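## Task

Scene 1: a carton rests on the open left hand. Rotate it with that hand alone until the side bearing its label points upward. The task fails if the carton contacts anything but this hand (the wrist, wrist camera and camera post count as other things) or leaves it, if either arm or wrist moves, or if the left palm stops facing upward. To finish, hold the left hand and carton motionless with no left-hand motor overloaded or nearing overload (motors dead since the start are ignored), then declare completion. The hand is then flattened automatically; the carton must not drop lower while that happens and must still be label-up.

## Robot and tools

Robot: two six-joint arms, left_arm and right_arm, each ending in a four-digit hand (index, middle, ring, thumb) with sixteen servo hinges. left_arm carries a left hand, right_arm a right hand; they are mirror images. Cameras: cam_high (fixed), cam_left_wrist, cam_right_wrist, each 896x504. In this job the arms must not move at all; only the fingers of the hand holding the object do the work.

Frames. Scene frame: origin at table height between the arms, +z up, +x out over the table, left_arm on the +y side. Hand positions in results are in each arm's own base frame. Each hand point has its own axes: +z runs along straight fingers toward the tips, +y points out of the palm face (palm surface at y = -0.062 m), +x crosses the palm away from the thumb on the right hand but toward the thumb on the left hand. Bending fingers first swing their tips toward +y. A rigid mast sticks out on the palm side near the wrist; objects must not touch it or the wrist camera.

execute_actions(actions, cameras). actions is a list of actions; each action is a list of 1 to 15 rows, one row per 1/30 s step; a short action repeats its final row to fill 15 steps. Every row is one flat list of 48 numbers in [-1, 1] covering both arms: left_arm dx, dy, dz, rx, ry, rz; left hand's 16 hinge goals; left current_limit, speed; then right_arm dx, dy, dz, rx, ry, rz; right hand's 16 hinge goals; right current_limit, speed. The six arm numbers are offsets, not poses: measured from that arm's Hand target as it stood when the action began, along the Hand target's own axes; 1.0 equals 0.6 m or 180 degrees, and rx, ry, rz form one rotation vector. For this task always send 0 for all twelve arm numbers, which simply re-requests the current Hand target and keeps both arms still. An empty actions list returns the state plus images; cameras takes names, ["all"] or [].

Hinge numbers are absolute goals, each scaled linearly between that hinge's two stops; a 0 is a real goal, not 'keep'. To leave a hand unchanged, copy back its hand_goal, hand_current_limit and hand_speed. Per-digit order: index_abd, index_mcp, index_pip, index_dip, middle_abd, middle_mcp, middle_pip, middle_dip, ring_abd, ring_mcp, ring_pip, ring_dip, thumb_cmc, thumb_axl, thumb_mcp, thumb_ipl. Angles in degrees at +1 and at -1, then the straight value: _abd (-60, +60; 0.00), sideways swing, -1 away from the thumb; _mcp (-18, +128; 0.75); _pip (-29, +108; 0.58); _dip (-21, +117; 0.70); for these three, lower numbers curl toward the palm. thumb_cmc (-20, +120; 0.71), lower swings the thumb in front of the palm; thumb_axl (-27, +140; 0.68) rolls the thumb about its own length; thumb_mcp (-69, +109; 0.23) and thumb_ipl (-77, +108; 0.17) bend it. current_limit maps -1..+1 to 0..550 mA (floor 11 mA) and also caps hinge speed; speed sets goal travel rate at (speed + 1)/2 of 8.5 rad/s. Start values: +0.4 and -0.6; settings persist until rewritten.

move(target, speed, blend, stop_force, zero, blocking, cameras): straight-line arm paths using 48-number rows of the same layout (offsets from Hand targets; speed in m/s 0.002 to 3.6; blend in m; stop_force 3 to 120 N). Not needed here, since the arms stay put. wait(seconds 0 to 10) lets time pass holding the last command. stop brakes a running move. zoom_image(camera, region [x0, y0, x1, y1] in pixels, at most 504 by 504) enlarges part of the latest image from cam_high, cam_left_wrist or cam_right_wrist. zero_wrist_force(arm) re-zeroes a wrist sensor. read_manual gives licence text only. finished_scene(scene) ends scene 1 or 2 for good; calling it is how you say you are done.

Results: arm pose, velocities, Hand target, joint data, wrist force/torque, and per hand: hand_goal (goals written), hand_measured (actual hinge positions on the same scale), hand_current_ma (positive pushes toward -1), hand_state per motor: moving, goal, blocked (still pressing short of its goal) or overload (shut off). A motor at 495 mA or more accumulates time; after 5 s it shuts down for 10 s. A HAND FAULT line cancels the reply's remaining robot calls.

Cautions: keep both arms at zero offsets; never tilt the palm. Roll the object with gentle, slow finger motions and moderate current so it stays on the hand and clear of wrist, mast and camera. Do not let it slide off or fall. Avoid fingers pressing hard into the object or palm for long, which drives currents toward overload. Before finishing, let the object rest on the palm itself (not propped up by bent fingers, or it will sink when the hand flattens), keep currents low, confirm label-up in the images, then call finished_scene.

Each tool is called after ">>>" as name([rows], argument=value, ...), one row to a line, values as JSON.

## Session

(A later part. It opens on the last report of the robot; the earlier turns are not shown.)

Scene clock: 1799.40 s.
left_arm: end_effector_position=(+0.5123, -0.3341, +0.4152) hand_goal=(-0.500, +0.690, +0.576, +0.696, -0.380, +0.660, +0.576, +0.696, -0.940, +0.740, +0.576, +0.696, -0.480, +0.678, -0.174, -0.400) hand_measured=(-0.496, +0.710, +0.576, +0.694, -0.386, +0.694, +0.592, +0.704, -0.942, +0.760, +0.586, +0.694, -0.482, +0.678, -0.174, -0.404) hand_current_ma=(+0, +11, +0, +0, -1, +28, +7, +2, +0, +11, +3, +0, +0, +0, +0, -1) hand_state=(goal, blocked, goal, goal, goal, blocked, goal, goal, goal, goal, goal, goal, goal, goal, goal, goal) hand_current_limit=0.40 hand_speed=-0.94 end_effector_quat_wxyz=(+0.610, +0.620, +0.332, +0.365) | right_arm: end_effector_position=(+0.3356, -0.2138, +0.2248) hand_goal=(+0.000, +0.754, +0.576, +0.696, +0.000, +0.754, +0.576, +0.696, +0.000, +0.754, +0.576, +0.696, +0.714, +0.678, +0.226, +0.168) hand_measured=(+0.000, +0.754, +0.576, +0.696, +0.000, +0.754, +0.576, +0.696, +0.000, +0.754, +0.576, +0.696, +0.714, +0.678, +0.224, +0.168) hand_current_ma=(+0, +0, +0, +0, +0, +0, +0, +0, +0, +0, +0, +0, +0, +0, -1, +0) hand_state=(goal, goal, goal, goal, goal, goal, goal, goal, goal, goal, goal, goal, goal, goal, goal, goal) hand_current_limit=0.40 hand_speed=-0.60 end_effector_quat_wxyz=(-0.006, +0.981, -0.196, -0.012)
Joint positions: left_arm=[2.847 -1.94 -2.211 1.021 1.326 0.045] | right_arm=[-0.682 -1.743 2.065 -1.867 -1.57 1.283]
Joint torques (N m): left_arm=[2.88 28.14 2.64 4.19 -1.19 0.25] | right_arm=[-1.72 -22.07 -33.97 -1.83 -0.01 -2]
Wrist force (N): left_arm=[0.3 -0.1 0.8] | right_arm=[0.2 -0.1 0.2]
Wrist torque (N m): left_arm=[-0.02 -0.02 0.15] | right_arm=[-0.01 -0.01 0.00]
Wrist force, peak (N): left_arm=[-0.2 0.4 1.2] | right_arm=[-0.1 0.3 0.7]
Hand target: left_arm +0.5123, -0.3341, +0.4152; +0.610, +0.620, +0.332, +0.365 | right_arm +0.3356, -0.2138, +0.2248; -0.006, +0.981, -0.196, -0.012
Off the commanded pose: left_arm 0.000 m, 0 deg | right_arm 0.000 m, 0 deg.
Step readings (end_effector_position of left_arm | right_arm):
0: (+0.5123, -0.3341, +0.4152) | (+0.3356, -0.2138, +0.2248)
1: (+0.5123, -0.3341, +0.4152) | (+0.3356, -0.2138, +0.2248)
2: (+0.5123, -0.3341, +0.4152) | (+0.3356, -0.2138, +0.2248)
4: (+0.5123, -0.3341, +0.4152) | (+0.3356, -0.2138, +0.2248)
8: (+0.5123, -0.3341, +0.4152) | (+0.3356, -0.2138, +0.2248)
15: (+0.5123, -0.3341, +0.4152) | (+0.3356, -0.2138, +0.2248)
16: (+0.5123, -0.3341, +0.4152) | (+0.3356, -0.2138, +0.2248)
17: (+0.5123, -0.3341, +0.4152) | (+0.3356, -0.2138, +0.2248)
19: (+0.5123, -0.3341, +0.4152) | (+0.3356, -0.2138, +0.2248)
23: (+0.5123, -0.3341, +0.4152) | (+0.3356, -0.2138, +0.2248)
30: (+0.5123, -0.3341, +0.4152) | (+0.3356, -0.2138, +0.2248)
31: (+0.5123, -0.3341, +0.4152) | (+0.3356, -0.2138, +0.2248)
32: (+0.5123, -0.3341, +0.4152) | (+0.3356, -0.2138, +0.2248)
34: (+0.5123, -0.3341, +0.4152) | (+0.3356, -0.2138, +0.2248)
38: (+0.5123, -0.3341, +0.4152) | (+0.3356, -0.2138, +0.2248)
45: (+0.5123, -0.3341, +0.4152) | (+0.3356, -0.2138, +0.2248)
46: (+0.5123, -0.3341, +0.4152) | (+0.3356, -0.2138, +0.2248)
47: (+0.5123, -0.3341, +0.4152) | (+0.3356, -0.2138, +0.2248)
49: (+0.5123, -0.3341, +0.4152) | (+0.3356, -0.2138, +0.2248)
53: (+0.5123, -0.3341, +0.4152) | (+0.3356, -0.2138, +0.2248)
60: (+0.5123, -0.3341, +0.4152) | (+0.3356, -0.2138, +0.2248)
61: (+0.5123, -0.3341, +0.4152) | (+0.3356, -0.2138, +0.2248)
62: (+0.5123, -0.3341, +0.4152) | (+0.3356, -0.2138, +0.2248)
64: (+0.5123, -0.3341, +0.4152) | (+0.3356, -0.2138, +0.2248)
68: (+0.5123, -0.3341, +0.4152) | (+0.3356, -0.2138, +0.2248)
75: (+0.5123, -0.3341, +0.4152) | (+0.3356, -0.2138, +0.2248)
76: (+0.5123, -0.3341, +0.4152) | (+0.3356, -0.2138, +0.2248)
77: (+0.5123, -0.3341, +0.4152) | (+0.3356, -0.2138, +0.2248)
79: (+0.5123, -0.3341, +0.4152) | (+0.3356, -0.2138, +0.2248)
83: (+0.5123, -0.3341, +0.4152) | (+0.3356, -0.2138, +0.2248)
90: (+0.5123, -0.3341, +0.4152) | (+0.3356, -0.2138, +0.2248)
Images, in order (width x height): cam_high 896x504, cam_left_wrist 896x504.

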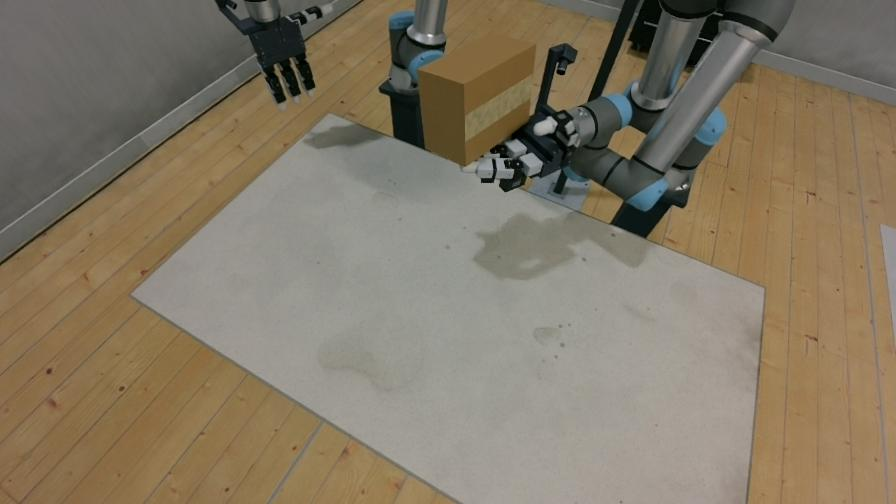

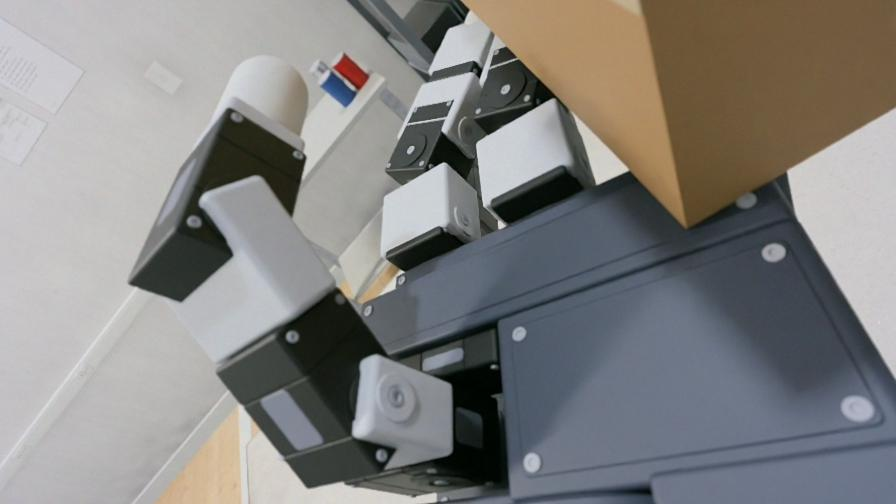

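>>> execute_actions([
  [[0,0,0,0,0,0,-0.5,0.69,0.576,0.696,-0.38,0.8,0.576,0.696,-0.94,0.74,0.576,0.696,-0.48,0.678,-0.174,-0.4,0.4,-0.95,0,0,0,0,0,0,0,0.754,0.576,0.696,0,0.754,0.576,0.696,0,0.754,0.576,0.696,0.714,0.678,0.226,0.168,0.4,-0.6]],
  [[0,0,0,0,0,0,-0.5,0.69,0.576,0.696,-0.38,0.8,0.576,0.696,-0.94,0.74,0.576,0.696,-0.48,0.678,-0.174,-0.4,0.4,-0.95,0,0,0,0,0,0,0,0.754,0.576,0.696,0,0.754,0.576,0.696,0,0.754,0.576,0.696,0.714,0.678,0.226,0.168,0.4,-0.6]],
  [[0,0,0,0,0,0,-0.5,0.69,0.576,0.696,-0.73,0.8,0.576,0.696,-0.94,0.74,0.576,0.696,-0.48,0.678,-0.174,-0.4,0.4,-0.92,0,0,0,0,0,0,0,0.754,0.576,0.696,0,0.754,0.576,0.696,0,0.754,0.576,0.696,0.714,0.678,0.226,0.168,0.4,-0.6]],
  [[0,0,0,0,0,0,-0.5,0.69,0.576,0.696,-0.73,0.8,0.576,0.696,-0.94,0.74,0.576,0.696,-0.48,0.678,-0.174,-0.4,0.4,-0.92,0,0,0,0,0,0,0,0.754,0.576,0.696,0,0.754,0.576,0.696,0,0.754,0.576,0.696,0.714,0.678,0.226,0.168,0.4,-0.6]],
  [[0,0,0,0,0,0,-0.5,0.69,0.576,0.696,-0.73,0.8,0.576,0.696,-0.94,0.74,0.576,0.696,-0.48,0.678,-0.174,-0.4,0.4,-0.92,0,0,0,0,0,0,0,0.754,0.576,0.696,0,0.754,0.576,0.696,0,0.754,0.576,0.696,0.714,0.678,0.226,0.168,0.4,-0.6]],
  [[0,0,0,0,0,0,-0.5,0.69,0.576,0.696,-0.73,0.72,0.576,0.696,-0.94,0.74,0.576,0.696,-0.48,0.678,-0.174,-0.4,0.4,-0.95,0,0,0,0,0,0,0,0.754,0.576,0.696,0,0.754,0.576,0.696,0,0.754,0.576,0.696,0.714,0.678,0.226,0.168,0.4,-0.6]],
  [[0,0,0,0,0,0,-0.5,0.69,0.576,0.696,-0.73,0.72,0.576,0.696,-0.94,0.74,0.576,0.696,-0.48,0.678,-0.174,-0.4,0.4,-0.95,0,0,0,0,0,0,0,0.754,0.576,0.696,0,0.754,0.576,0.696,0,0.754,0.576,0.696,0.714,0.678,0.226,0.168,0.4,-0.6]],
], cameras=["cam_high","cam_left_wrist"])

>>> zoom_image(camera="cam_high", region=[410, 30, 610, 210])

Scene clock: 1827.30 s.
left_arm: end_effector_position=(+0.5123, -0.3341, +0.4152) hand_goal=(-0.500, +0.690, +0.576, +0.696, -0.730, +0.720, +0.576, +0.696, -0.940, +0.740, +0.576, +0.696, -0.480, +0.678, -0.174, -0.400) hand_measured=(-0.498, +0.710, +0.582, +0.696, -0.638, +0.774, +0.588, +0.700, -0.942, +0.750, +0.586, +0.694, -0.482, +0.678, -0.174, -0.404) hand_current_ma=(+0, +11, +1, +0, +121, +65, +4, +1, +0, +3, +3, +0, +0, +0, +0, -1) hand_state=(goal, blocked, goal, goal, blocked, blocked, goal, goal, goal, goal, goal, goal, goal, goal, goal, goal) hand_current_limit=0.40 hand_speed=-0.95 end_effector_quat_wxyz=(+0.610, +0.620, +0.332, +0.365) | right_arm: end_effector_position=(+0.3356, -0.2138, +0.2248) hand_goal=(+0.000, +0.754, +0.576, +0.696, +0.000, +0.754, +0.576, +0.696, +0.000, +0.754, +0.576, +0.696, +0.714, +0.678, +0.226, +0.168) hand_measured=(+0.000, +0.754, +0.576, +0.696, +0.000, +0.754, +0.576, +0.696, +0.000, +0.754, +0.576, +0.696, +0.714, +0.678, +0.224, +0.168) hand_current_ma=(+0, +0, +0, +0, +0, +0, +0, +0, +0, +0, +0, +0, +0, +0, -1, +0) hand_state=(goal, goal, goal, goal, goal, goal, goal, goal, goal, goal, goal, goal, goal, goal, goal, goal) hand_current_limit=0.40 hand_speed=-0.60 end_effector_quat_wxyz=(-0.006, +0.981, -0.196, -0.012)
Joint positions: left_arm=[2.847 -1.94 -2.211 1.021 1.326 0.045] | right_arm=[-0.682 -1.743 2.065 -1.867 -1.57 1.283]
Joint torques (N m): left_arm=[4.09 27.2 3.46 4.05 -0.85 0.62] | right_arm=[-2.36 -22.83 -33.08 -1.64 0.19 -2.21]
Wrist force (N): left_arm=[0.4 -0.1 0.7] | right_arm=[-0.1 -0.3 0.2]
Wrist torque (N m): left_arm=[-0.03 -0.04 0.16] | right_arm=[-0.05 0.01 -0.03]
Wrist force, peak (N): left_arm=[0.0 -0.1 1.1] | right_arm=[0.3 0.0 0.6]
Hand target: left_arm +0.5123, -0.3341, +0.4152; +0.610, +0.620, +0.332, +0.365 | right_arm +0.3356, -0.2138, +0.2248; -0.006, +0.981, -0.196, -0.012
Off the commanded pose: left_arm 0.000 m, 0 deg | right_arm 0.000 m, 0 deg.
Step readings (end_effector_position of left_arm | right_arm):
0: (+0.5123, -0.3341, +0.4152) | (+0.3356, -0.2138, +0.2248)
1: (+0.5123, -0.3341, +0.4152) | (+0.3356, -0.2138, +0.2248)
2: (+0.5123, -0.3341, +0.4152) | (+0.3356, -0.2138, +0.2248)
4: (+0.5123, -0.3341, +0.4152) | (+0.3356, -0.2138, +0.2248)
8: (+0.5123, -0.3341, +0.4152) | (+0.3356, -0.2138, +0.2248)
15: (+0.5123, -0.3341, +0.4152) | (+0.3356, -0.2138, +0.2248)
16: (+0.5123, -0.3341, +0.4152) | (+0.3356, -0.2138, +0.2248)
17: (+0.5123, -0.3341, +0.4152) | (+0.3356, -0.2138, +0.2248)
19: (+0.5123, -0.3341, +0.4152) | (+0.3356, -0.2138, +0.2248)
23: (+0.5123, -0.3341, +0.4152) | (+0.3356, -0.2138, +0.2248)
30: (+0.5123, -0.3341, +0.4152) | (+0.3356, -0.2138, +0.2248)
31: (+0.5123, -0.3341, +0.4152) | (+0.3356, -0.2138, +0.2248)
32: (+0.5123, -0.3341, +0.4152) | (+0.3356, -0.2138, +0.2248)
34: (+0.5123, -0.3341, +0.4152) | (+0.3356, -0.2138, +0.2248)
38: (+0.5123, -0.3341, +0.4152) | (+0.3356, -0.2138, +0.2248)
45: (+0.5123, -0.3341, +0.4152) | (+0.3356, -0.2138, +0.2248)
46: (+0.5123, -0.3341, +0.4152) | (+0.3356, -0.2138, +0.2248)
47: (+0.5123, -0.3341, +0.4152) | (+0.3356, -0.2138, +0.2248)
49: (+0.5123, -0.3341, +0.4152) | (+0.3356, -0.2138, +0.2248)
53: (+0.5123, -0.3341, +0.4152) | (+0.3356, -0.2138, +0.2248)
60: (+0.5123, -0.3341, +0.4152) | (+0.3356, -0.2138, +0.2248)
61: (+0.5123, -0.3341, +0.4152) | (+0.3356, -0.2138, +0.2248)
62: (+0.5123, -0.3341, +0.4152) | (+0.3356, -0.2138, +0.2248)
64: (+0.5123, -0.3341, +0.4152) | (+0.3356, -0.2138, +0.2248)
68: (+0.5123, -0.3341, +0.4152) | (+0.3356, -0.2138, +0.2248)
75: (+0.5123, -0.3341, +0.4152) | (+0.3356, -0.2138, +0.2248)
76: (+0.5123, -0.3341, +0.4152) | (+0.3356, -0.2138, +0.2248)
77: (+0.5123, -0.3341, +0.4152) | (+0.3356, -0.2138, +0.2248)
79: (+0.5123, -0.3341, +0.4152) | (+0.3356, -0.2138, +0.2248)
83: (+0.5123, -0.3341, +0.4152) | (+0.3356, -0.2138, +0.2248)
90: (+0.5123, -0.3341, +0.4152) | (+0.3356, -0.2138, +0.2248)
91: (+0.5123, -0.3341, +0.4152) | (+0.3356, -0.2138, +0.2248)
92: (+0.5123, -0.3341, +0.4152) | (+0.3356, -0.2138, +0.2248)
94: (+0.5123, -0.3341, +0.4152) | (+0.3356, -0.2138, +0.2248)
98: (+0.5123, -0.3341, +0.4152) | (+0.3356, -0.2138, +0.2248)
105: (+0.5123, -0.3341, +0.4152) | (+0.3356, -0.2138, +0.2248)
Images, in order (width x height): cam_high 896x504, cam_left_wrist 896x504.

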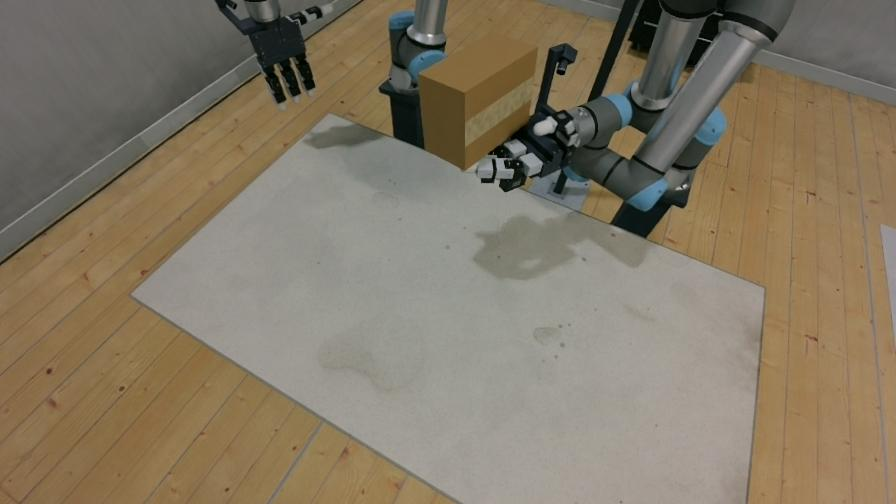

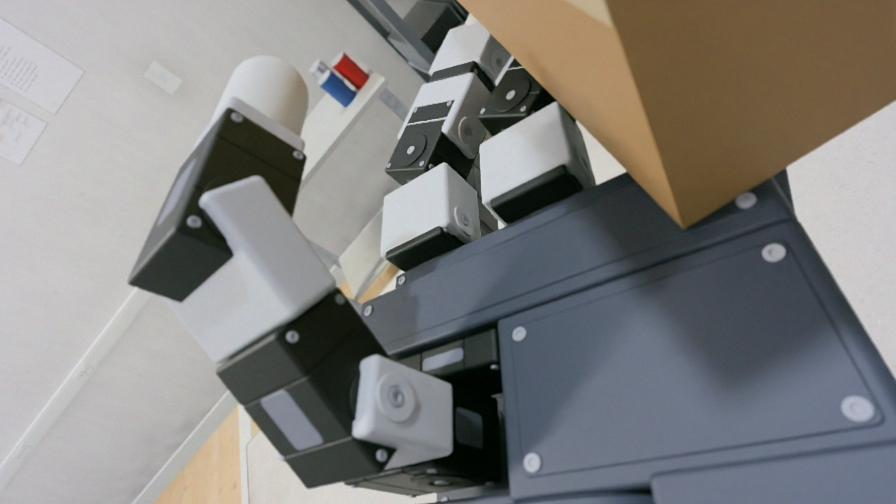

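Scaled by 2.520 from the camera's 896x504 image, which has a finer 1280x720 frame.

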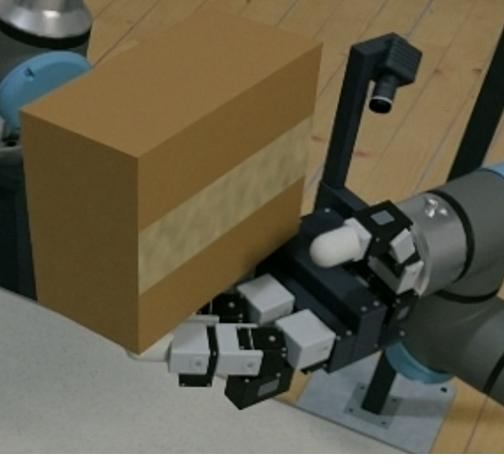

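>>> execute_actions([
  [[0,0,0,0,0,0,-0.5,0.72,0.576,0.696,-0.635,0.754,0.46,0.696,-0.95,0.72,0.4,0.696,-0.48,0.678,-0.174,-0.4,0.4,-0.96,0,0,0,0,0,0,0,0.754,0.576,0.696,0,0.754,0.576,0.696,0,0.754,0.576,0.696,0.714,0.678,0.226,0.168,0.4,-0.6]],
  [[0,0,0,0,0,0,-0.5,0.72,0.576,0.696,-0.635,0.754,0.46,0.696,-0.95,0.72,0.4,0.696,-0.48,0.678,-0.174,-0.4,0.4,-0.96,0,0,0,0,0,0,0,0.754,0.576,0.696,0,0.754,0.576,0.696,0,0.754,0.576,0.696,0.714,0.678,0.226,0.168,0.4,-0.6]],
  [[0,0,0,0,0,0,-0.5,0.72,0.576,0.696,-0.635,0.754,0.46,0.696,-0.95,0.72,0.4,0.696,-0.48,0.678,-0.174,-0.4,0.4,-0.96,0,0,0,0,0,0,0,0.754,0.576,0.696,0,0.754,0.576,0.696,0,0.754,0.576,0.696,0.714,0.678,0.226,0.168,0.4,-0.6]],
], cameras=["cam_high","cam_left_wrist"])

>>> zoom_image(camera="cam_high", region=[410, 30, 610, 210])

Scene clock: 1859.43 s.
left_arm: end_effector_position=(+0.5123, -0.3341, +0.4152) hand_goal=(-0.500, +0.720, +0.576, +0.696, -0.634, +0.754, +0.460, +0.696, -0.950, +0.720, +0.400, +0.696, -0.480, +0.678, -0.174, -0.400) hand_measured=(-0.500, +0.732, +0.582, +0.696, -0.626, +0.774, +0.474, +0.700, -0.950, +0.744, +0.426, +0.696, -0.482, +0.678, -0.174, -0.404) hand_current_ma=(+0, +4, +1, +0, +1, +11, +5, +1, +0, +15, +15, +0, +0, +0, +0, -1) hand_state=(goal, goal, goal, goal, goal, goal, goal, goal, goal, blocked, blocked, goal, goal, goal, goal, goal) hand_current_limit=0.40 hand_speed=-0.96 end_effector_quat_wxyz=(+0.610, +0.620, +0.332, +0.365) | right_arm: end_effector_position=(+0.3356, -0.2138, +0.2248) hand_goal=(+0.000, +0.754, +0.576, +0.696, +0.000, +0.754, +0.576, +0.696, +0.000, +0.754, +0.576, +0.696, +0.714, +0.678, +0.226, +0.168) hand_measured=(+0.000, +0.754, +0.576, +0.696, +0.000, +0.754, +0.576, +0.696, +0.000, +0.754, +0.576, +0.696, +0.714, +0.678, +0.224, +0.168) hand_current_ma=(+0, +0, +0, +0, +0, +0, +0, +0, +0, +0, +0, +0, +0, +0, -1, +0) hand_state=(goal, goal, goal, goal, goal, goal, goal, goal, goal, goal, goal, goal, goal, goal, goal, goal) hand_current_limit=0.40 hand_speed=-0.60 end_effector_quat_wxyz=(-0.006, +0.981, -0.196, -0.012)
Joint positions: left_arm=[2.847 -1.94 -2.211 1.021 1.326 0.045] | right_arm=[-0.682 -1.743 2.065 -1.867 -1.57 1.283]
Joint torques (N m): left_arm=[5.17 27.18 4.74 4.02 -0.8 0.92] | right_arm=[-2.24 -21.29 -33.58 -1.9 0.3 -2.03]
Wrist force (N): left_arm=[0.4 -0.1 0.6] | right_arm=[0.2 -0.1 0.3]
Wrist torque (N m): left_arm=[-0.02 -0.04 0.14] | right_arm=[-0.02 -0.03 0.01]
Wrist force, peak (N): left_arm=[0.2 -0.2 1.2] | right_arm=[-0.2 0.4 0.6]
Hand target: left_arm +0.5123, -0.3341, +0.4152; +0.610, +0.620, +0.332, +0.365 | right_arm +0.3356, -0.2138, +0.2248; -0.006, +0.981, -0.196, -0.012
Off the commanded pose: left_arm 0.000 m, 0 deg | right_arm 0.000 m, 0 deg.
Step readings (end_effector_position of left_arm | right_arm):
0: (+0.5123, -0.3341, +0.4152) | (+0.3356, -0.2138, +0.2248)
1: (+0.5123, -0.3341, +0.4152) | (+0.3356, -0.2138, +0.2248)
2: (+0.5123, -0.3341, +0.4152) | (+0.3356, -0.2138, +0.2248)
4: (+0.5123, -0.3341, +0.4152) | (+0.3356, -0.2138, +0.2248)
8: (+0.5123, -0.3341, +0.4152) | (+0.3356, -0.2138, +0.2248)
15: (+0.5123, -0.3341, +0.4152) | (+0.3356, -0.2138, +0.2248)
16: (+0.5123, -0.3341, +0.4152) | (+0.3356, -0.2138, +0.2248)
17: (+0.5123, -0.3341, +0.4152) | (+0.3356, -0.2138, +0.2248)
19: (+0.5123, -0.3341, +0.4152) | (+0.3356, -0.2138, +0.2248)
23: (+0.5123, -0.3341, +0.4152) | (+0.3356, -0.2138, +0.2248)
30: (+0.5123, -0.3341, +0.4152) | (+0.3356, -0.2138, +0.2248)
31: (+0.5123, -0.3341, +0.4152) | (+0.3356, -0.2138, +0.2248)
32: (+0.5123, -0.3341, +0.4152) | (+0.3356, -0.2138, +0.2248)
34: (+0.5123, -0.3341, +0.4152) | (+0.3356, -0.2138, +0.2248)
38: (+0.5123, -0.3341, +0.4152) | (+0.3356, -0.2138, +0.2248)
45: (+0.5123, -0.3341, +0.4152) | (+0.3356, -0.2138, +0.2248)
Images, in order (width x height): cam_high 896x504, cam_left_wrist 896x504.

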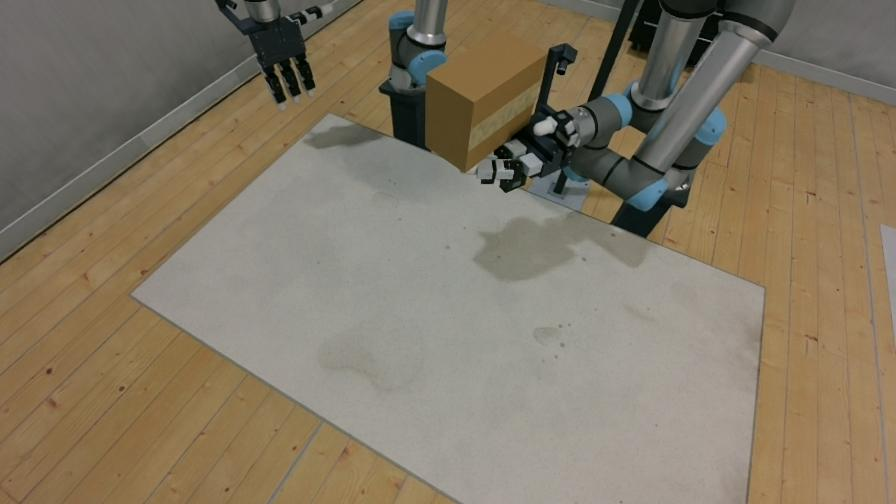

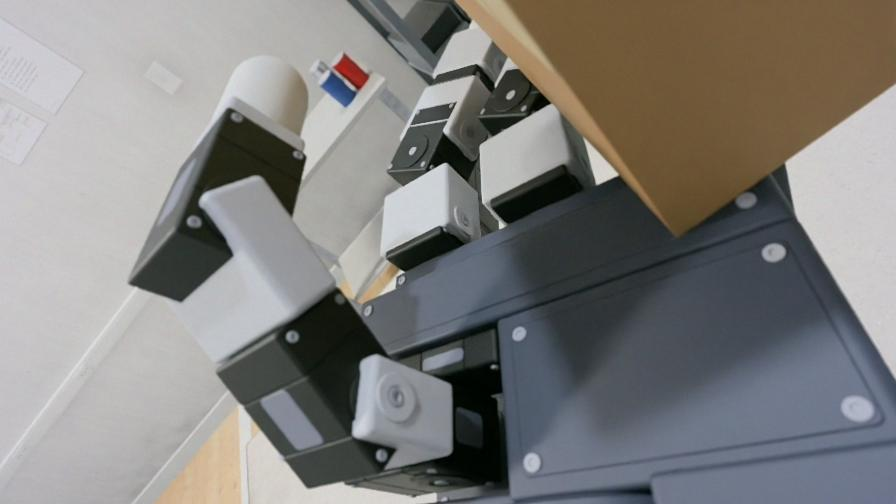

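Scaled by 2.520 from the camera's 896x504 image, which has a finer 1280x720 frame.

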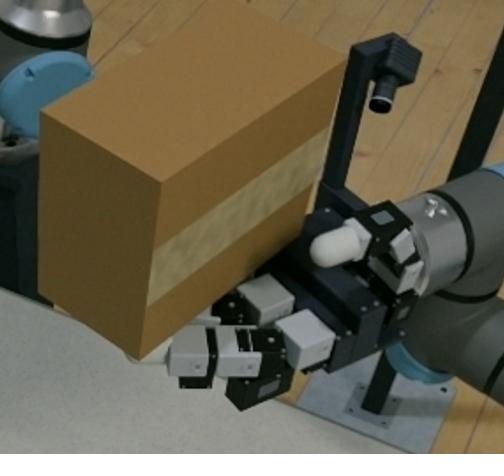

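>>> execute_actions([
  [[0,0,0,0,0,0,-0.5,0.73,0.576,0.696,-0.635,0.754,0.343,0.696,-0.95,0.68,0.256,0.696,-0.48,0.678,-0.174,-0.4,0.4,-0.96,0,0,0,0,0,0,0,0.754,0.576,0.696,0,0.754,0.576,0.696,0,0.754,0.576,0.696,0.714,0.678,0.226,0.168,0.4,-0.6]],
  [[0,0,0,0,0,0,-0.5,0.73,0.576,0.696,-0.635,0.754,0.343,0.696,-0.95,0.68,0.256,0.696,-0.48,0.678,-0.174,-0.4,0.4,-0.96,0,0,0,0,0,0,0,0.754,0.576,0.696,0,0.754,0.576,0.696,0,0.754,0.576,0.696,0.714,0.678,0.226,0.168,0.4,-0.6]],
  [[0,0,0,0,0,0,-0.5,0.73,0.576,0.696,-0.635,0.754,0.343,0.696,-0.95,0.68,0.256,0.696,-0.48,0.678,-0.174,-0.4,0.4,-0.96,0,0,0,0,0,0,0,0.754,0.576,0.696,0,0.754,0.576,0.696,0,0.754,0.576,0.696,0.714,0.678,0.226,0.168,0.4,-0.6]],
], cameras=["cam_high","cam_left_wrist"])

>>> zoom_image(camera="cam_high", region=[410, 30, 610, 210])

Scene clock: 1873.33 s.
left_arm: end_effector_position=(+0.5123, -0.3341, +0.4152) hand_goal=(-0.500, +0.730, +0.576, +0.696, -0.634, +0.754, +0.344, +0.696, -0.950, +0.680, +0.256, +0.696, -0.480, +0.678, -0.174, -0.400) hand_measured=(-0.500, +0.740, +0.582, +0.696, -0.624, +0.774, +0.370, +0.700, -0.950, +0.706, +0.272, +0.696, -0.482, +0.678, -0.174, -0.404) hand_current_ma=(+0, +3, +1, +0, +2, +12, +16, +1, +0, +18, +6, +0, +0, +0, +0, -1) hand_state=(goal, goal, goal, goal, goal, blocked, blocked, goal, goal, blocked, goal, goal, goal, goal, goal, goal) hand_current_limit=0.40 hand_speed=-0.96 end_effector_quat_wxyz=(+0.610, +0.620, +0.332, +0.365) | right_arm: end_effector_position=(+0.3356, -0.2138, +0.2248) hand_goal=(+0.000, +0.754, +0.576, +0.696, +0.000, +0.754, +0.576, +0.696, +0.000, +0.754, +0.576, +0.696, +0.714, +0.678, +0.226, +0.168) hand_measured=(+0.000, +0.754, +0.576, +0.696, +0.000, +0.754, +0.576, +0.696, +0.000, +0.754, +0.576, +0.696, +0.714, +0.678, +0.224, +0.168) hand_current_ma=(+0, +0, +0, +0, +0, +0, +0, +0, +0, +0, +0, +0, +0, +0, -1, +0) hand_state=(goal, goal, goal, goal, goal, goal, goal, goal, goal, goal, goal, goal, goal, goal, goal, goal) hand_current_limit=0.40 hand_speed=-0.60 end_effector_quat_wxyz=(-0.006, +0.981, -0.196, -0.012)
Joint positions: left_arm=[2.847 -1.94 -2.211 1.021 1.326 0.045] | right_arm=[-0.682 -1.743 2.065 -1.867 -1.57 1.283]
Joint torques (N m): left_arm=[6.23 26.81 4.36 3.81 -0.72 0.89] | right_arm=[-2.39 -21.08 -33.79 -1.7 0.19 -2.04]
Wrist force (N): left_arm=[0.3 -0.1 0.8] | right_arm=[0.3 0.1 0.2]
Wrist torque (N m): left_arm=[-0.03 -0.02 0.12] | right_arm=[0.01 -0.03 0.01]
Wrist force, peak (N): left_arm=[0.1 0.2 1.2] | right_arm=[0.5 0.0 0.5]
Hand target: left_arm +0.5123, -0.3341, +0.4152; +0.610, +0.620, +0.332, +0.365 | right_arm +0.3356, -0.2138, +0.2248; -0.006, +0.981, -0.196, -0.012
Off the commanded pose: left_arm 0.000 m, 0 deg | right_arm 0.000 m, 0 deg.
Step readings (end_effector_position of left_arm | right_arm):
0: (+0.5123, -0.3341, +0.4152) | (+0.3356, -0.2138, +0.2248)
1: (+0.5123, -0.3341, +0.4152) | (+0.3356, -0.2138, +0.2248)
2: (+0.5123, -0.3341, +0.4152) | (+0.3356, -0.2138, +0.2248)
4: (+0.5123, -0.3341, +0.4152) | (+0.3356, -0.2138, +0.2248)
8: (+0.5123, -0.3341, +0.4152) | (+0.3356, -0.2138, +0.2248)
15: (+0.5123, -0.3341, +0.4152) | (+0.3356, -0.2138, +0.2248)
16: (+0.5123, -0.3341, +0.4152) | (+0.3356, -0.2138, +0.2248)
17: (+0.5123, -0.3341, +0.4152) | (+0.3356, -0.2138, +0.2248)
19: (+0.5123, -0.3341, +0.4152) | (+0.3356, -0.2138, +0.2248)
23: (+0.5123, -0.3341, +0.4152) | (+0.3356, -0.2138, +0.2248)
30: (+0.5123, -0.3341, +0.4152) | (+0.3356, -0.2138, +0.2248)
31: (+0.5123, -0.3341, +0.4152) | (+0.3356, -0.2138, +0.2248)
32: (+0.5123, -0.3341, +0.4152) | (+0.3356, -0.2138, +0.2248)
34: (+0.5123, -0.3341, +0.4152) | (+0.3356, -0.2138, +0.2248)
38: (+0.5123, -0.3341, +0.4152) | (+0.3356, -0.2138, +0.2248)
45: (+0.5123, -0.3341, +0.4152) | (+0.3356, -0.2138, +0.2248)
Images, in order (width x height): cam_high 896x504, cam_left_wrist 896x504.

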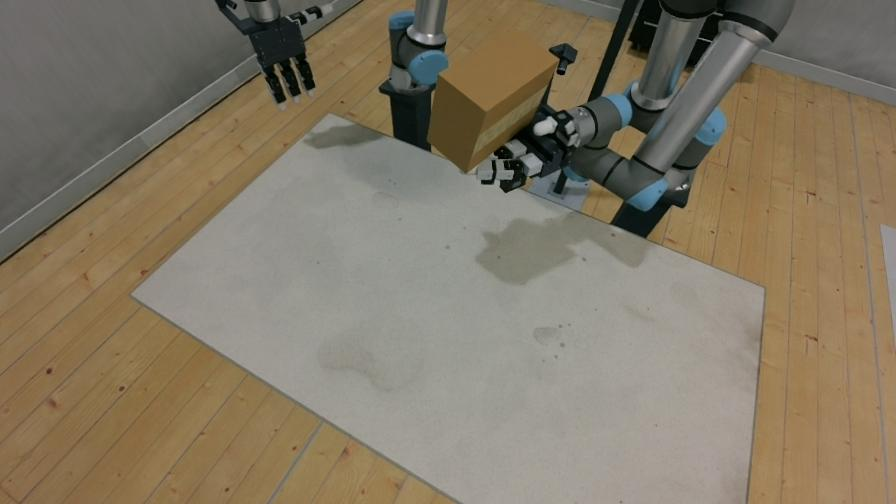

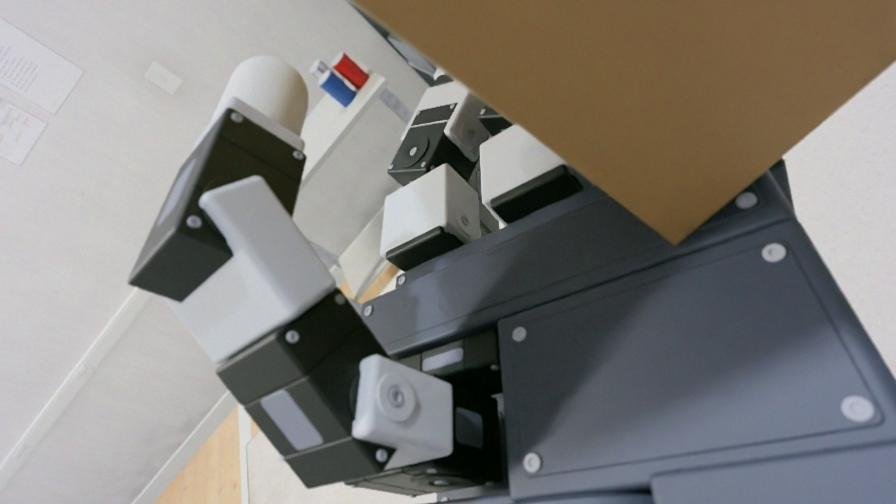

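Scaled by 2.520 from the camera's 896x504 image, which has a finer 1280x720 frame.

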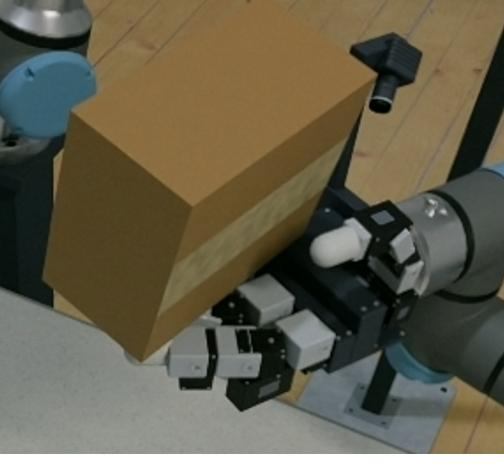

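>>> execute_actions([
  [[0,0,0,0,0,0,-0.5,0.735,0.576,0.696,-0.635,0.754,0.24,0.696,-0.95,0.63,0.12,0.696,-0.48,0.678,-0.174,-0.4,0.4,-0.96,0,0,0,0,0,0,0,0.754,0.576,0.696,0,0.754,0.576,0.696,0,0.754,0.576,0.696,0.714,0.678,0.226,0.168,0.4,-0.6]],
  [[0,0,0,0,0,0,-0.5,0.735,0.576,0.696,-0.635,0.754,0.24,0.696,-0.95,0.63,0.12,0.696,-0.48,0.678,-0.174,-0.4,0.4,-0.96,0,0,0,0,0,0,0,0.754,0.576,0.696,0,0.754,0.576,0.696,0,0.754,0.576,0.696,0.714,0.678,0.226,0.168,0.4,-0.6]],
  [[0,0,0,0,0,0,-0.5,0.735,0.576,0.696,-0.635,0.754,0.24,0.696,-0.95,0.63,0.12,0.696,-0.48,0.678,-0.174,-0.4,0.4,-0.96,0,0,0,0,0,0,0,0.754,0.576,0.696,0,0.754,0.576,0.696,0,0.754,0.576,0.696,0.714,0.678,0.226,0.168,0.4,-0.6]],
], cameras=["cam_high","cam_left_wrist"])

>>> zoom_image(camera="cam_high", region=[410, 30, 610, 210])

Scene clock: 1904.00 s.
left_arm: end_effector_position=(+0.5123, -0.3341, +0.4152) hand_goal=(-0.500, +0.736, +0.576, +0.696, -0.634, +0.754, +0.240, +0.696, -0.950, +0.630, +0.120, +0.696, -0.480, +0.678, -0.174, -0.400) hand_measured=(-0.500, +0.746, +0.582, +0.696, -0.622, +0.776, +0.266, +0.700, -0.950, +0.656, +0.128, +0.696, -0.482, +0.678, -0.174, -0.404) hand_current_ma=(+0, +3, +1, +0, +3, +13, +15, +1, +0, +18, +2, +0, +0, +0, +0, -1) hand_state=(goal, goal, goal, goal, goal, blocked, blocked, goal, goal, blocked, goal, goal, goal, goal, goal, goal) hand_current_limit=0.40 hand_speed=-0.96 end_effector_quat_wxyz=(+0.610, +0.620, +0.332, +0.365) | right_arm: end_effector_position=(+0.3356, -0.2138, +0.2248) hand_goal=(+0.000, +0.754, +0.576, +0.696, +0.000, +0.754, +0.576, +0.696, +0.000, +0.754, +0.576, +0.696, +0.714, +0.678, +0.226, +0.168) hand_measured=(+0.000, +0.754, +0.576, +0.696, +0.000, +0.754, +0.576, +0.696, +0.000, +0.754, +0.576, +0.696, +0.714, +0.678, +0.224, +0.168) hand_current_ma=(+0, +0, +0, +0, +0, +0, +0, +0, +0, +0, +0, +0, +0, +0, -1, +0) hand_state=(goal, goal, goal, goal, goal, goal, goal, goal, goal, goal, goal, goal, goal, goal, goal, goal) hand_current_limit=0.40 hand_speed=-0.60 end_effector_quat_wxyz=(-0.006, +0.981, -0.196, -0.012)
Joint positions: left_arm=[2.847 -1.94 -2.211 1.021 1.326 0.045] | right_arm=[-0.682 -1.743 2.065 -1.867 -1.57 1.283]
Joint torques (N m): left_arm=[6.34 27.84 6.77 3.64 -0.17 0.93] | right_arm=[-2.4 -21.94 -33.26 -1.66 0.28 -2.09]
Wrist force (N): left_arm=[0.0 0.1 0.9] | right_arm=[0.4 0.0 0.4]
Wrist torque (N m): left_arm=[-0.03 0.02 0.07] | right_arm=[-0.02 -0.04 0.02]
Wrist force, peak (N): left_arm=[0.2 0.2 1.2] | right_arm=[0.4 0.0 0.7]
Hand target: left_arm +0.5123, -0.3341, +0.4152; +0.610, +0.620, +0.332, +0.365 | right_arm +0.3356, -0.2138, +0.2248; -0.006, +0.981, -0.196, -0.012
Off the commanded pose: left_arm 0.000 m, 0 deg | right_arm 0.000 m, 0 deg.
Step readings (end_effector_position of left_arm | right_arm):
0: (+0.5123, -0.3341, +0.4152) | (+0.3356, -0.2138, +0.2248)
1: (+0.5123, -0.3341, +0.4152) | (+0.3356, -0.2138, +0.2248)
2: (+0.5123, -0.3341, +0.4152) | (+0.3356, -0.2138, +0.2248)
4: (+0.5123, -0.3341, +0.4152) | (+0.3356, -0.2138, +0.2248)
8: (+0.5123, -0.3341, +0.4152) | (+0.3356, -0.2138, +0.2248)
15: (+0.5123, -0.3341, +0.4152) | (+0.3356, -0.2138, +0.2248)
16: (+0.5123, -0.3341, +0.4152) | (+0.3356, -0.2138, +0.2248)
17: (+0.5123, -0.3341, +0.4152) | (+0.3356, -0.2138, +0.2248)
19: (+0.5123, -0.3341, +0.4152) | (+0.3356, -0.2138, +0.2248)
23: (+0.5123, -0.3341, +0.4152) | (+0.3356, -0.2138, +0.2248)
30: (+0.5123, -0.3341, +0.4152) | (+0.3356, -0.2138, +0.2248)
31: (+0.5123, -0.3341, +0.4152) | (+0.3356, -0.2138, +0.2248)
32: (+0.5123, -0.3341, +0.4152) | (+0.3356, -0.2138, +0.2248)
34: (+0.5123, -0.3341, +0.4152) | (+0.3356, -0.2138, +0.2248)
38: (+0.5123, -0.3341, +0.4152) | (+0.3356, -0.2138, +0.2248)
45: (+0.5123, -0.3341, +0.4152) | (+0.3356, -0.2138, +0.2248)
Images, in order (width x height): cam_high 896x504, cam_left_wrist 896x504.

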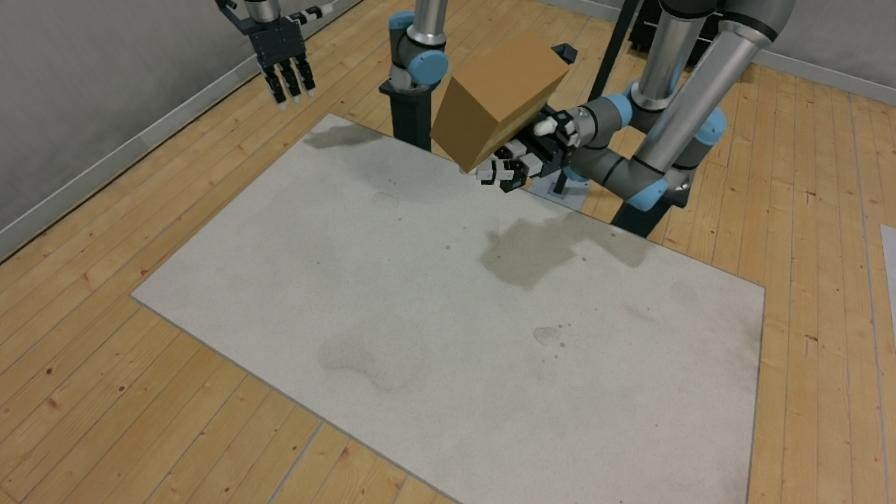

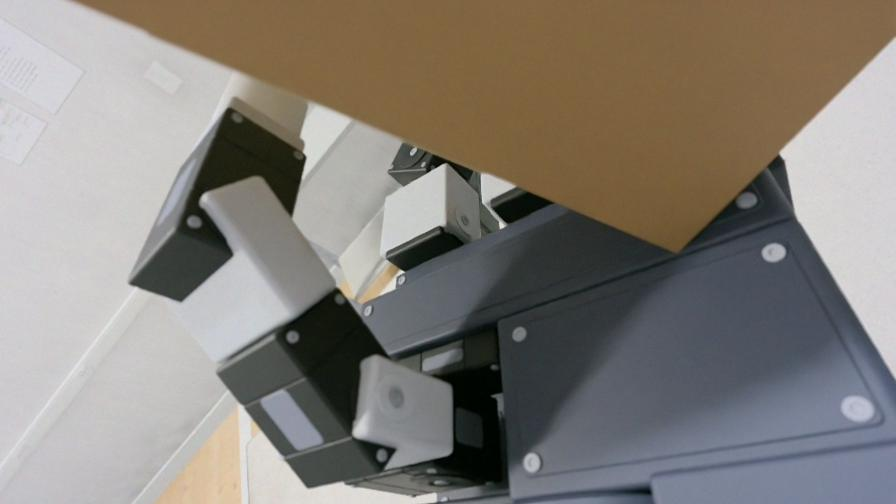

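Scaled by 2.520 from the camera's 896x504 image, which has a finer 1280x720 frame.

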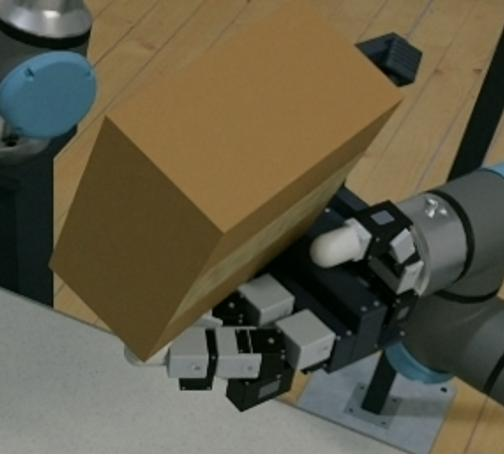

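>>> execute_actions([
  [[0,0,0,0,0,0,-0.5,0.74,0.576,0.696,-0.635,0.754,0.18,0.696,-0.95,0.6,0.03,0.696,-0.48,0.678,-0.174,-0.4,0.4,-0.97,0,0,0,0,0,0,0,0.754,0.576,0.696,0,0.754,0.576,0.696,0,0.754,0.576,0.696,0.714,0.678,0.226,0.168,0.4,-0.6]],
  [[0,0,0,0,0,0,-0.5,0.74,0.576,0.696,-0.635,0.754,0.18,0.696,-0.95,0.6,0.03,0.696,-0.48,0.678,-0.174,-0.4,0.4,-0.97,0,0,0,0,0,0,0,0.754,0.576,0.696,0,0.754,0.576,0.696,0,0.754,0.576,0.696,0.714,0.678,0.226,0.168,0.4,-0.6]],
  [[0,0,0,0,0,0,-0.5,0.74,0.576,0.696,-0.635,0.754,0.18,0.696,-0.95,0.6,0.03,0.696,-0.48,0.678,-0.174,-0.4,0.4,-0.97,0,0,0,0,0,0,0,0.754,0.576,0.696,0,0.754,0.576,0.696,0,0.754,0.576,0.696,0.714,0.678,0.226,0.168,0.4,-0.6]],
], cameras=["cam_high","cam_left_wrist"])

>>> zoom_image(camera="cam_high", region=[410, 30, 610, 210])

Scene clock: 1922.17 s.
left_arm: end_effector_position=(+0.5123, -0.3341, +0.4152) hand_goal=(-0.500, +0.740, +0.576, +0.696, -0.634, +0.754, +0.180, +0.696, -0.950, +0.600, +0.030, +0.696, -0.480, +0.678, -0.174, -0.400) hand_measured=(-0.500, +0.754, +0.582, +0.696, -0.622, +0.776, +0.194, +0.700, -0.950, +0.626, +0.038, +0.696, -0.482, +0.678, -0.174, -0.404) hand_current_ma=(+0, +5, +1, +0, +3, +13, +6, +1, +0, +17, +2, +0, +0, +0, +0, -1) hand_state=(goal, goal, goal, goal, goal, blocked, goal, goal, goal, blocked, goal, goal, goal, goal, goal, goal) hand_current_limit=0.40 hand_speed=-0.97 end_effector_quat_wxyz=(+0.610, +0.620, +0.332, +0.365) | right_arm: end_effector_position=(+0.3356, -0.2138, +0.2248) hand_goal=(+0.000, +0.754, +0.576, +0.696, +0.000, +0.754, +0.576, +0.696, +0.000, +0.754, +0.576, +0.696, +0.714, +0.678, +0.226, +0.168) hand_measured=(+0.000, +0.754, +0.576, +0.696, +0.000, +0.754, +0.576, +0.696, +0.000, +0.754, +0.576, +0.696, +0.714, +0.678, +0.224, +0.168) hand_current_ma=(+0, +0, +0, +0, +0, +0, +0, +0, +0, +0, +0, +0, +0, +0, -1, +0) hand_state=(goal, goal, goal, goal, goal, goal, goal, goal, goal, goal, goal, goal, goal, goal, goal, goal) hand_current_limit=0.40 hand_speed=-0.60 end_effector_quat_wxyz=(-0.006, +0.981, -0.196, -0.012)
Joint positions: left_arm=[2.847 -1.94 -2.211 1.021 1.326 0.045] | right_arm=[-0.682 -1.743 2.065 -1.867 -1.57 1.283]
Joint torques (N m): left_arm=[6.82 28.18 6.85 3.51 0.07 0.98] | right_arm=[-2.06 -22.07 -33.1 -1.49 0.26 -2.05]
Wrist force (N): left_arm=[0.0 0.2 0.8] | right_arm=[0.0 -0.1 0.4]
Wrist torque (N m): left_arm=[-0.03 0.01 0.05] | right_arm=[-0.04 0.00 -0.01]
Wrist force, peak (N): left_arm=[0.2 -0.1 1.2] | right_arm=[0.2 0.3 0.7]
Hand target: left_arm +0.5123, -0.3341, +0.4152; +0.610, +0.620, +0.332, +0.365 | right_arm +0.3356, -0.2138, +0.2248; -0.006, +0.981, -0.196, -0.012
Off the commanded pose: left_arm 0.000 m, 0 deg | right_arm 0.000 m, 0 deg.
Step readings (end_effector_position of left_arm | right_arm):
0: (+0.5123, -0.3341, +0.4152) | (+0.3356, -0.2138, +0.2248)
1: (+0.5123, -0.3341, +0.4152) | (+0.3356, -0.2138, +0.2248)
2: (+0.5123, -0.3341, +0.4152) | (+0.3356, -0.2138, +0.2248)
4: (+0.5123, -0.3341, +0.4152) | (+0.3356, -0.2138, +0.2248)
8: (+0.5123, -0.3341, +0.4152) | (+0.3356, -0.2138, +0.2248)
15: (+0.5123, -0.3341, +0.4152) | (+0.3356, -0.2138, +0.2248)
16: (+0.5123, -0.3341, +0.4152) | (+0.3356, -0.2138, +0.2248)
17: (+0.5123, -0.3341, +0.4152) | (+0.3356, -0.2138, +0.2248)
19: (+0.5123, -0.3341, +0.4152) | (+0.3356, -0.2138, +0.2248)
23: (+0.5123, -0.3341, +0.4152) | (+0.3356, -0.2138, +0.2248)
30: (+0.5123, -0.3341, +0.4152) | (+0.3356, -0.2138, +0.2248)
31: (+0.5123, -0.3341, +0.4152) | (+0.3356, -0.2138, +0.2248)
32: (+0.5123, -0.3341, +0.4152) | (+0.3356, -0.2138, +0.2248)
34: (+0.5123, -0.3341, +0.4152) | (+0.3356, -0.2138, +0.2248)
38: (+0.5123, -0.3341, +0.4152) | (+0.3356, -0.2138, +0.2248)
45: (+0.5123, -0.3341, +0.4152) | (+0.3356, -0.2138, +0.2248)
Images, in order (width x height): cam_high 896x504, cam_left_wrist 896x504.

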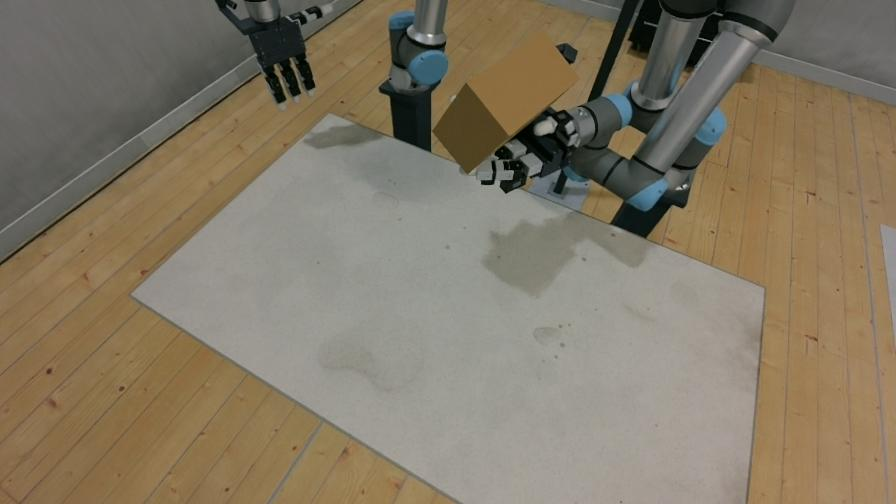

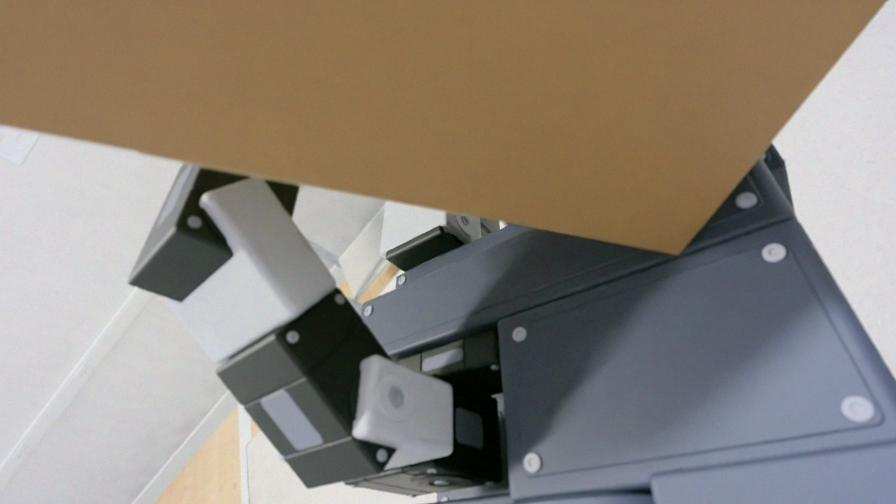

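Scaled by 2.520 from the camera's 896x504 image, which has a finer 1280x720 frame.

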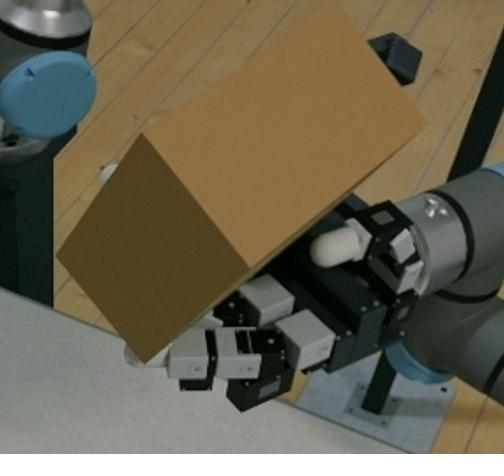

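>>> execute_actions([
  [[0,0,0,0,0,0,-0.5,0.745,0.576,0.696,-0.635,0.754,0.12,0.696,-0.95,0.57,-0.06,0.696,-0.48,0.678,-0.174,-0.4,0.4,-0.97,0,0,0,0,0,0,0,0.754,0.576,0.696,0,0.754,0.576,0.696,0,0.754,0.576,0.696,0.714,0.678,0.226,0.168,0.4,-0.6]],
  [[0,0,0,0,0,0,-0.5,0.745,0.576,0.696,-0.635,0.754,0.12,0.696,-0.95,0.57,-0.06,0.696,-0.48,0.678,-0.174,-0.4,0.4,-0.97,0,0,0,0,0,0,0,0.754,0.576,0.696,0,0.754,0.576,0.696,0,0.754,0.576,0.696,0.714,0.678,0.226,0.168,0.4,-0.6]],
  [[0,0,0,0,0,0,-0.5,0.745,0.576,0.696,-0.635,0.754,0.12,0.696,-0.95,0.57,-0.06,0.696,-0.48,0.678,-0.174,-0.4,0.4,-0.97,0,0,0,0,0,0,0,0.754,0.576,0.696,0,0.754,0.576,0.696,0,0.754,0.576,0.696,0.714,0.678,0.226,0.168,0.4,-0.6]],
], cameras=["cam_high","cam_left_wrist"])

>>> zoom_image(camera="cam_high", region=[410, 30, 610, 210])

Scene clock: 1956.20 s.
left_arm: end_effector_position=(+0.5123, -0.3341, +0.4152) hand_goal=(-0.500, +0.746, +0.576, +0.696, -0.634, +0.754, +0.120, +0.696, -0.950, +0.570, -0.060, +0.696, -0.480, +0.678, -0.174, -0.400) hand_measured=(-0.500, +0.758, +0.582, +0.696, -0.622, +0.776, +0.130, +0.700, -0.950, +0.598, -0.052, +0.696, -0.480, +0.678, -0.176, -0.404) hand_current_ma=(+0, +4, +1, +0, +3, +13, +3, +1, +0, +21, +2, +0, +0, +0, +0, -1) hand_state=(goal, goal, goal, goal, goal, blocked, goal, goal, goal, blocked, goal, goal, goal, goal, goal, goal) hand_current_limit=0.40 hand_speed=-0.97 end_effector_quat_wxyz=(+0.610, +0.620, +0.332, +0.365) | right_arm: end_effector_position=(+0.3356, -0.2138, +0.2248) hand_goal=(+0.000, +0.754, +0.576, +0.696, +0.000, +0.754, +0.576, +0.696, +0.000, +0.754, +0.576, +0.696, +0.714, +0.678, +0.226, +0.168) hand_measured=(+0.000, +0.754, +0.576, +0.696, +0.000, +0.754, +0.576, +0.696, +0.000, +0.754, +0.576, +0.696, +0.714, +0.678, +0.224, +0.168) hand_current_ma=(+0, +0, +0, +0, +0, +0, +0, +0, +0, +0, +0, +0, +0, +0, -1, +0) hand_state=(goal, goal, goal, goal, goal, goal, goal, goal, goal, goal, goal, goal, goal, goal, goal, goal) hand_current_limit=0.40 hand_speed=-0.60 end_effector_quat_wxyz=(-0.006, +0.981, -0.196, -0.012)
Joint positions: left_arm=[2.847 -1.94 -2.211 1.021 1.326 0.045] | right_arm=[-0.682 -1.743 2.065 -1.867 -1.57 1.283]
Joint torques (N m): left_arm=[6.46 28.72 8.6 3.23 1.02 1.19] | right_arm=[-1.45 -22.39 -32.71 -1.44 0.39 -2.15]
Wrist force (N): left_arm=[0.0 0.2 0.7] | right_arm=[0.1 0.0 0.4]
Wrist torque (N m): left_arm=[-0.02 0.01 0.04] | right_arm=[-0.03 -0.02 -0.01]
Wrist force, peak (N): left_arm=[0.1 0.4 1.2] | right_arm=[0.5 0.1 0.6]
Hand target: left_arm +0.5123, -0.3341, +0.4152; +0.610, +0.620, +0.332, +0.365 | right_arm +0.3356, -0.2138, +0.2248; -0.006, +0.981, -0.196, -0.012
Off the commanded pose: left_arm 0.000 m, 0 deg | right_arm 0.000 m, 0 deg.
Step readings (end_effector_position of left_arm | right_arm):
0: (+0.5123, -0.3341, +0.4152) | (+0.3356, -0.2138, +0.2248)
1: (+0.5123, -0.3341, +0.4152) | (+0.3356, -0.2138, +0.2248)
2: (+0.5123, -0.3341, +0.4152) | (+0.3356, -0.2138, +0.2248)
4: (+0.5123, -0.3341, +0.4152) | (+0.3356, -0.2138, +0.2248)
8: (+0.5123, -0.3341, +0.4152) | (+0.3356, -0.2138, +0.2248)
15: (+0.5123, -0.3341, +0.4152) | (+0.3356, -0.2138, +0.2248)
16: (+0.5123, -0.3341, +0.4152) | (+0.3356, -0.2138, +0.2248)
17: (+0.5123, -0.3341, +0.4152) | (+0.3356, -0.2138, +0.2248)
19: (+0.5123, -0.3341, +0.4152) | (+0.3356, -0.2138, +0.2248)
23: (+0.5123, -0.3341, +0.4152) | (+0.3356, -0.2138, +0.2248)
30: (+0.5123, -0.3341, +0.4152) | (+0.3356, -0.2138, +0.2248)
31: (+0.5123, -0.3341, +0.4152) | (+0.3356, -0.2138, +0.2248)
32: (+0.5123, -0.3341, +0.4152) | (+0.3356, -0.2138, +0.2248)
34: (+0.5123, -0.3341, +0.4152) | (+0.3356, -0.2138, +0.2248)
38: (+0.5123, -0.3341, +0.4152) | (+0.3356, -0.2138, +0.2248)
45: (+0.5123, -0.3341, +0.4152) | (+0.3356, -0.2138, +0.2248)
Images, in order (width x height): cam_high 896x504, cam_left_wrist 896x504.

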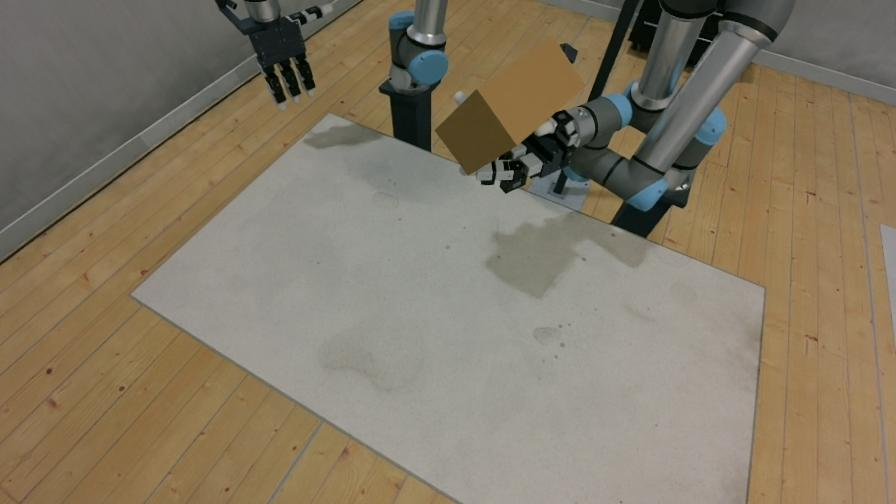

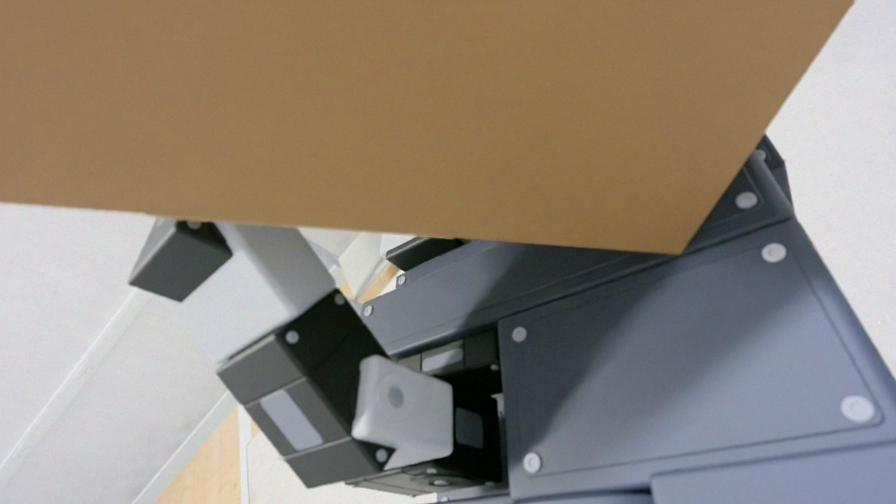

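Scaled by 2.520 from the camera's 896x504 image, which has a finer 1280x720 frame.

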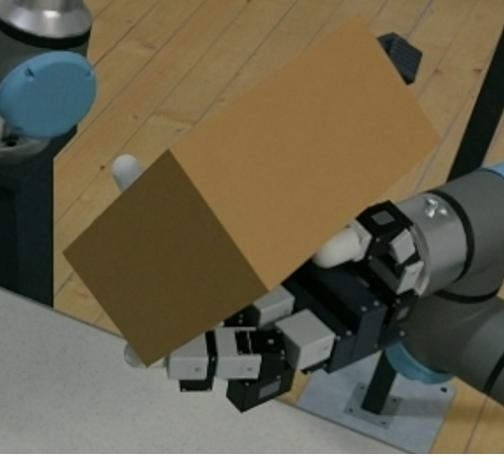

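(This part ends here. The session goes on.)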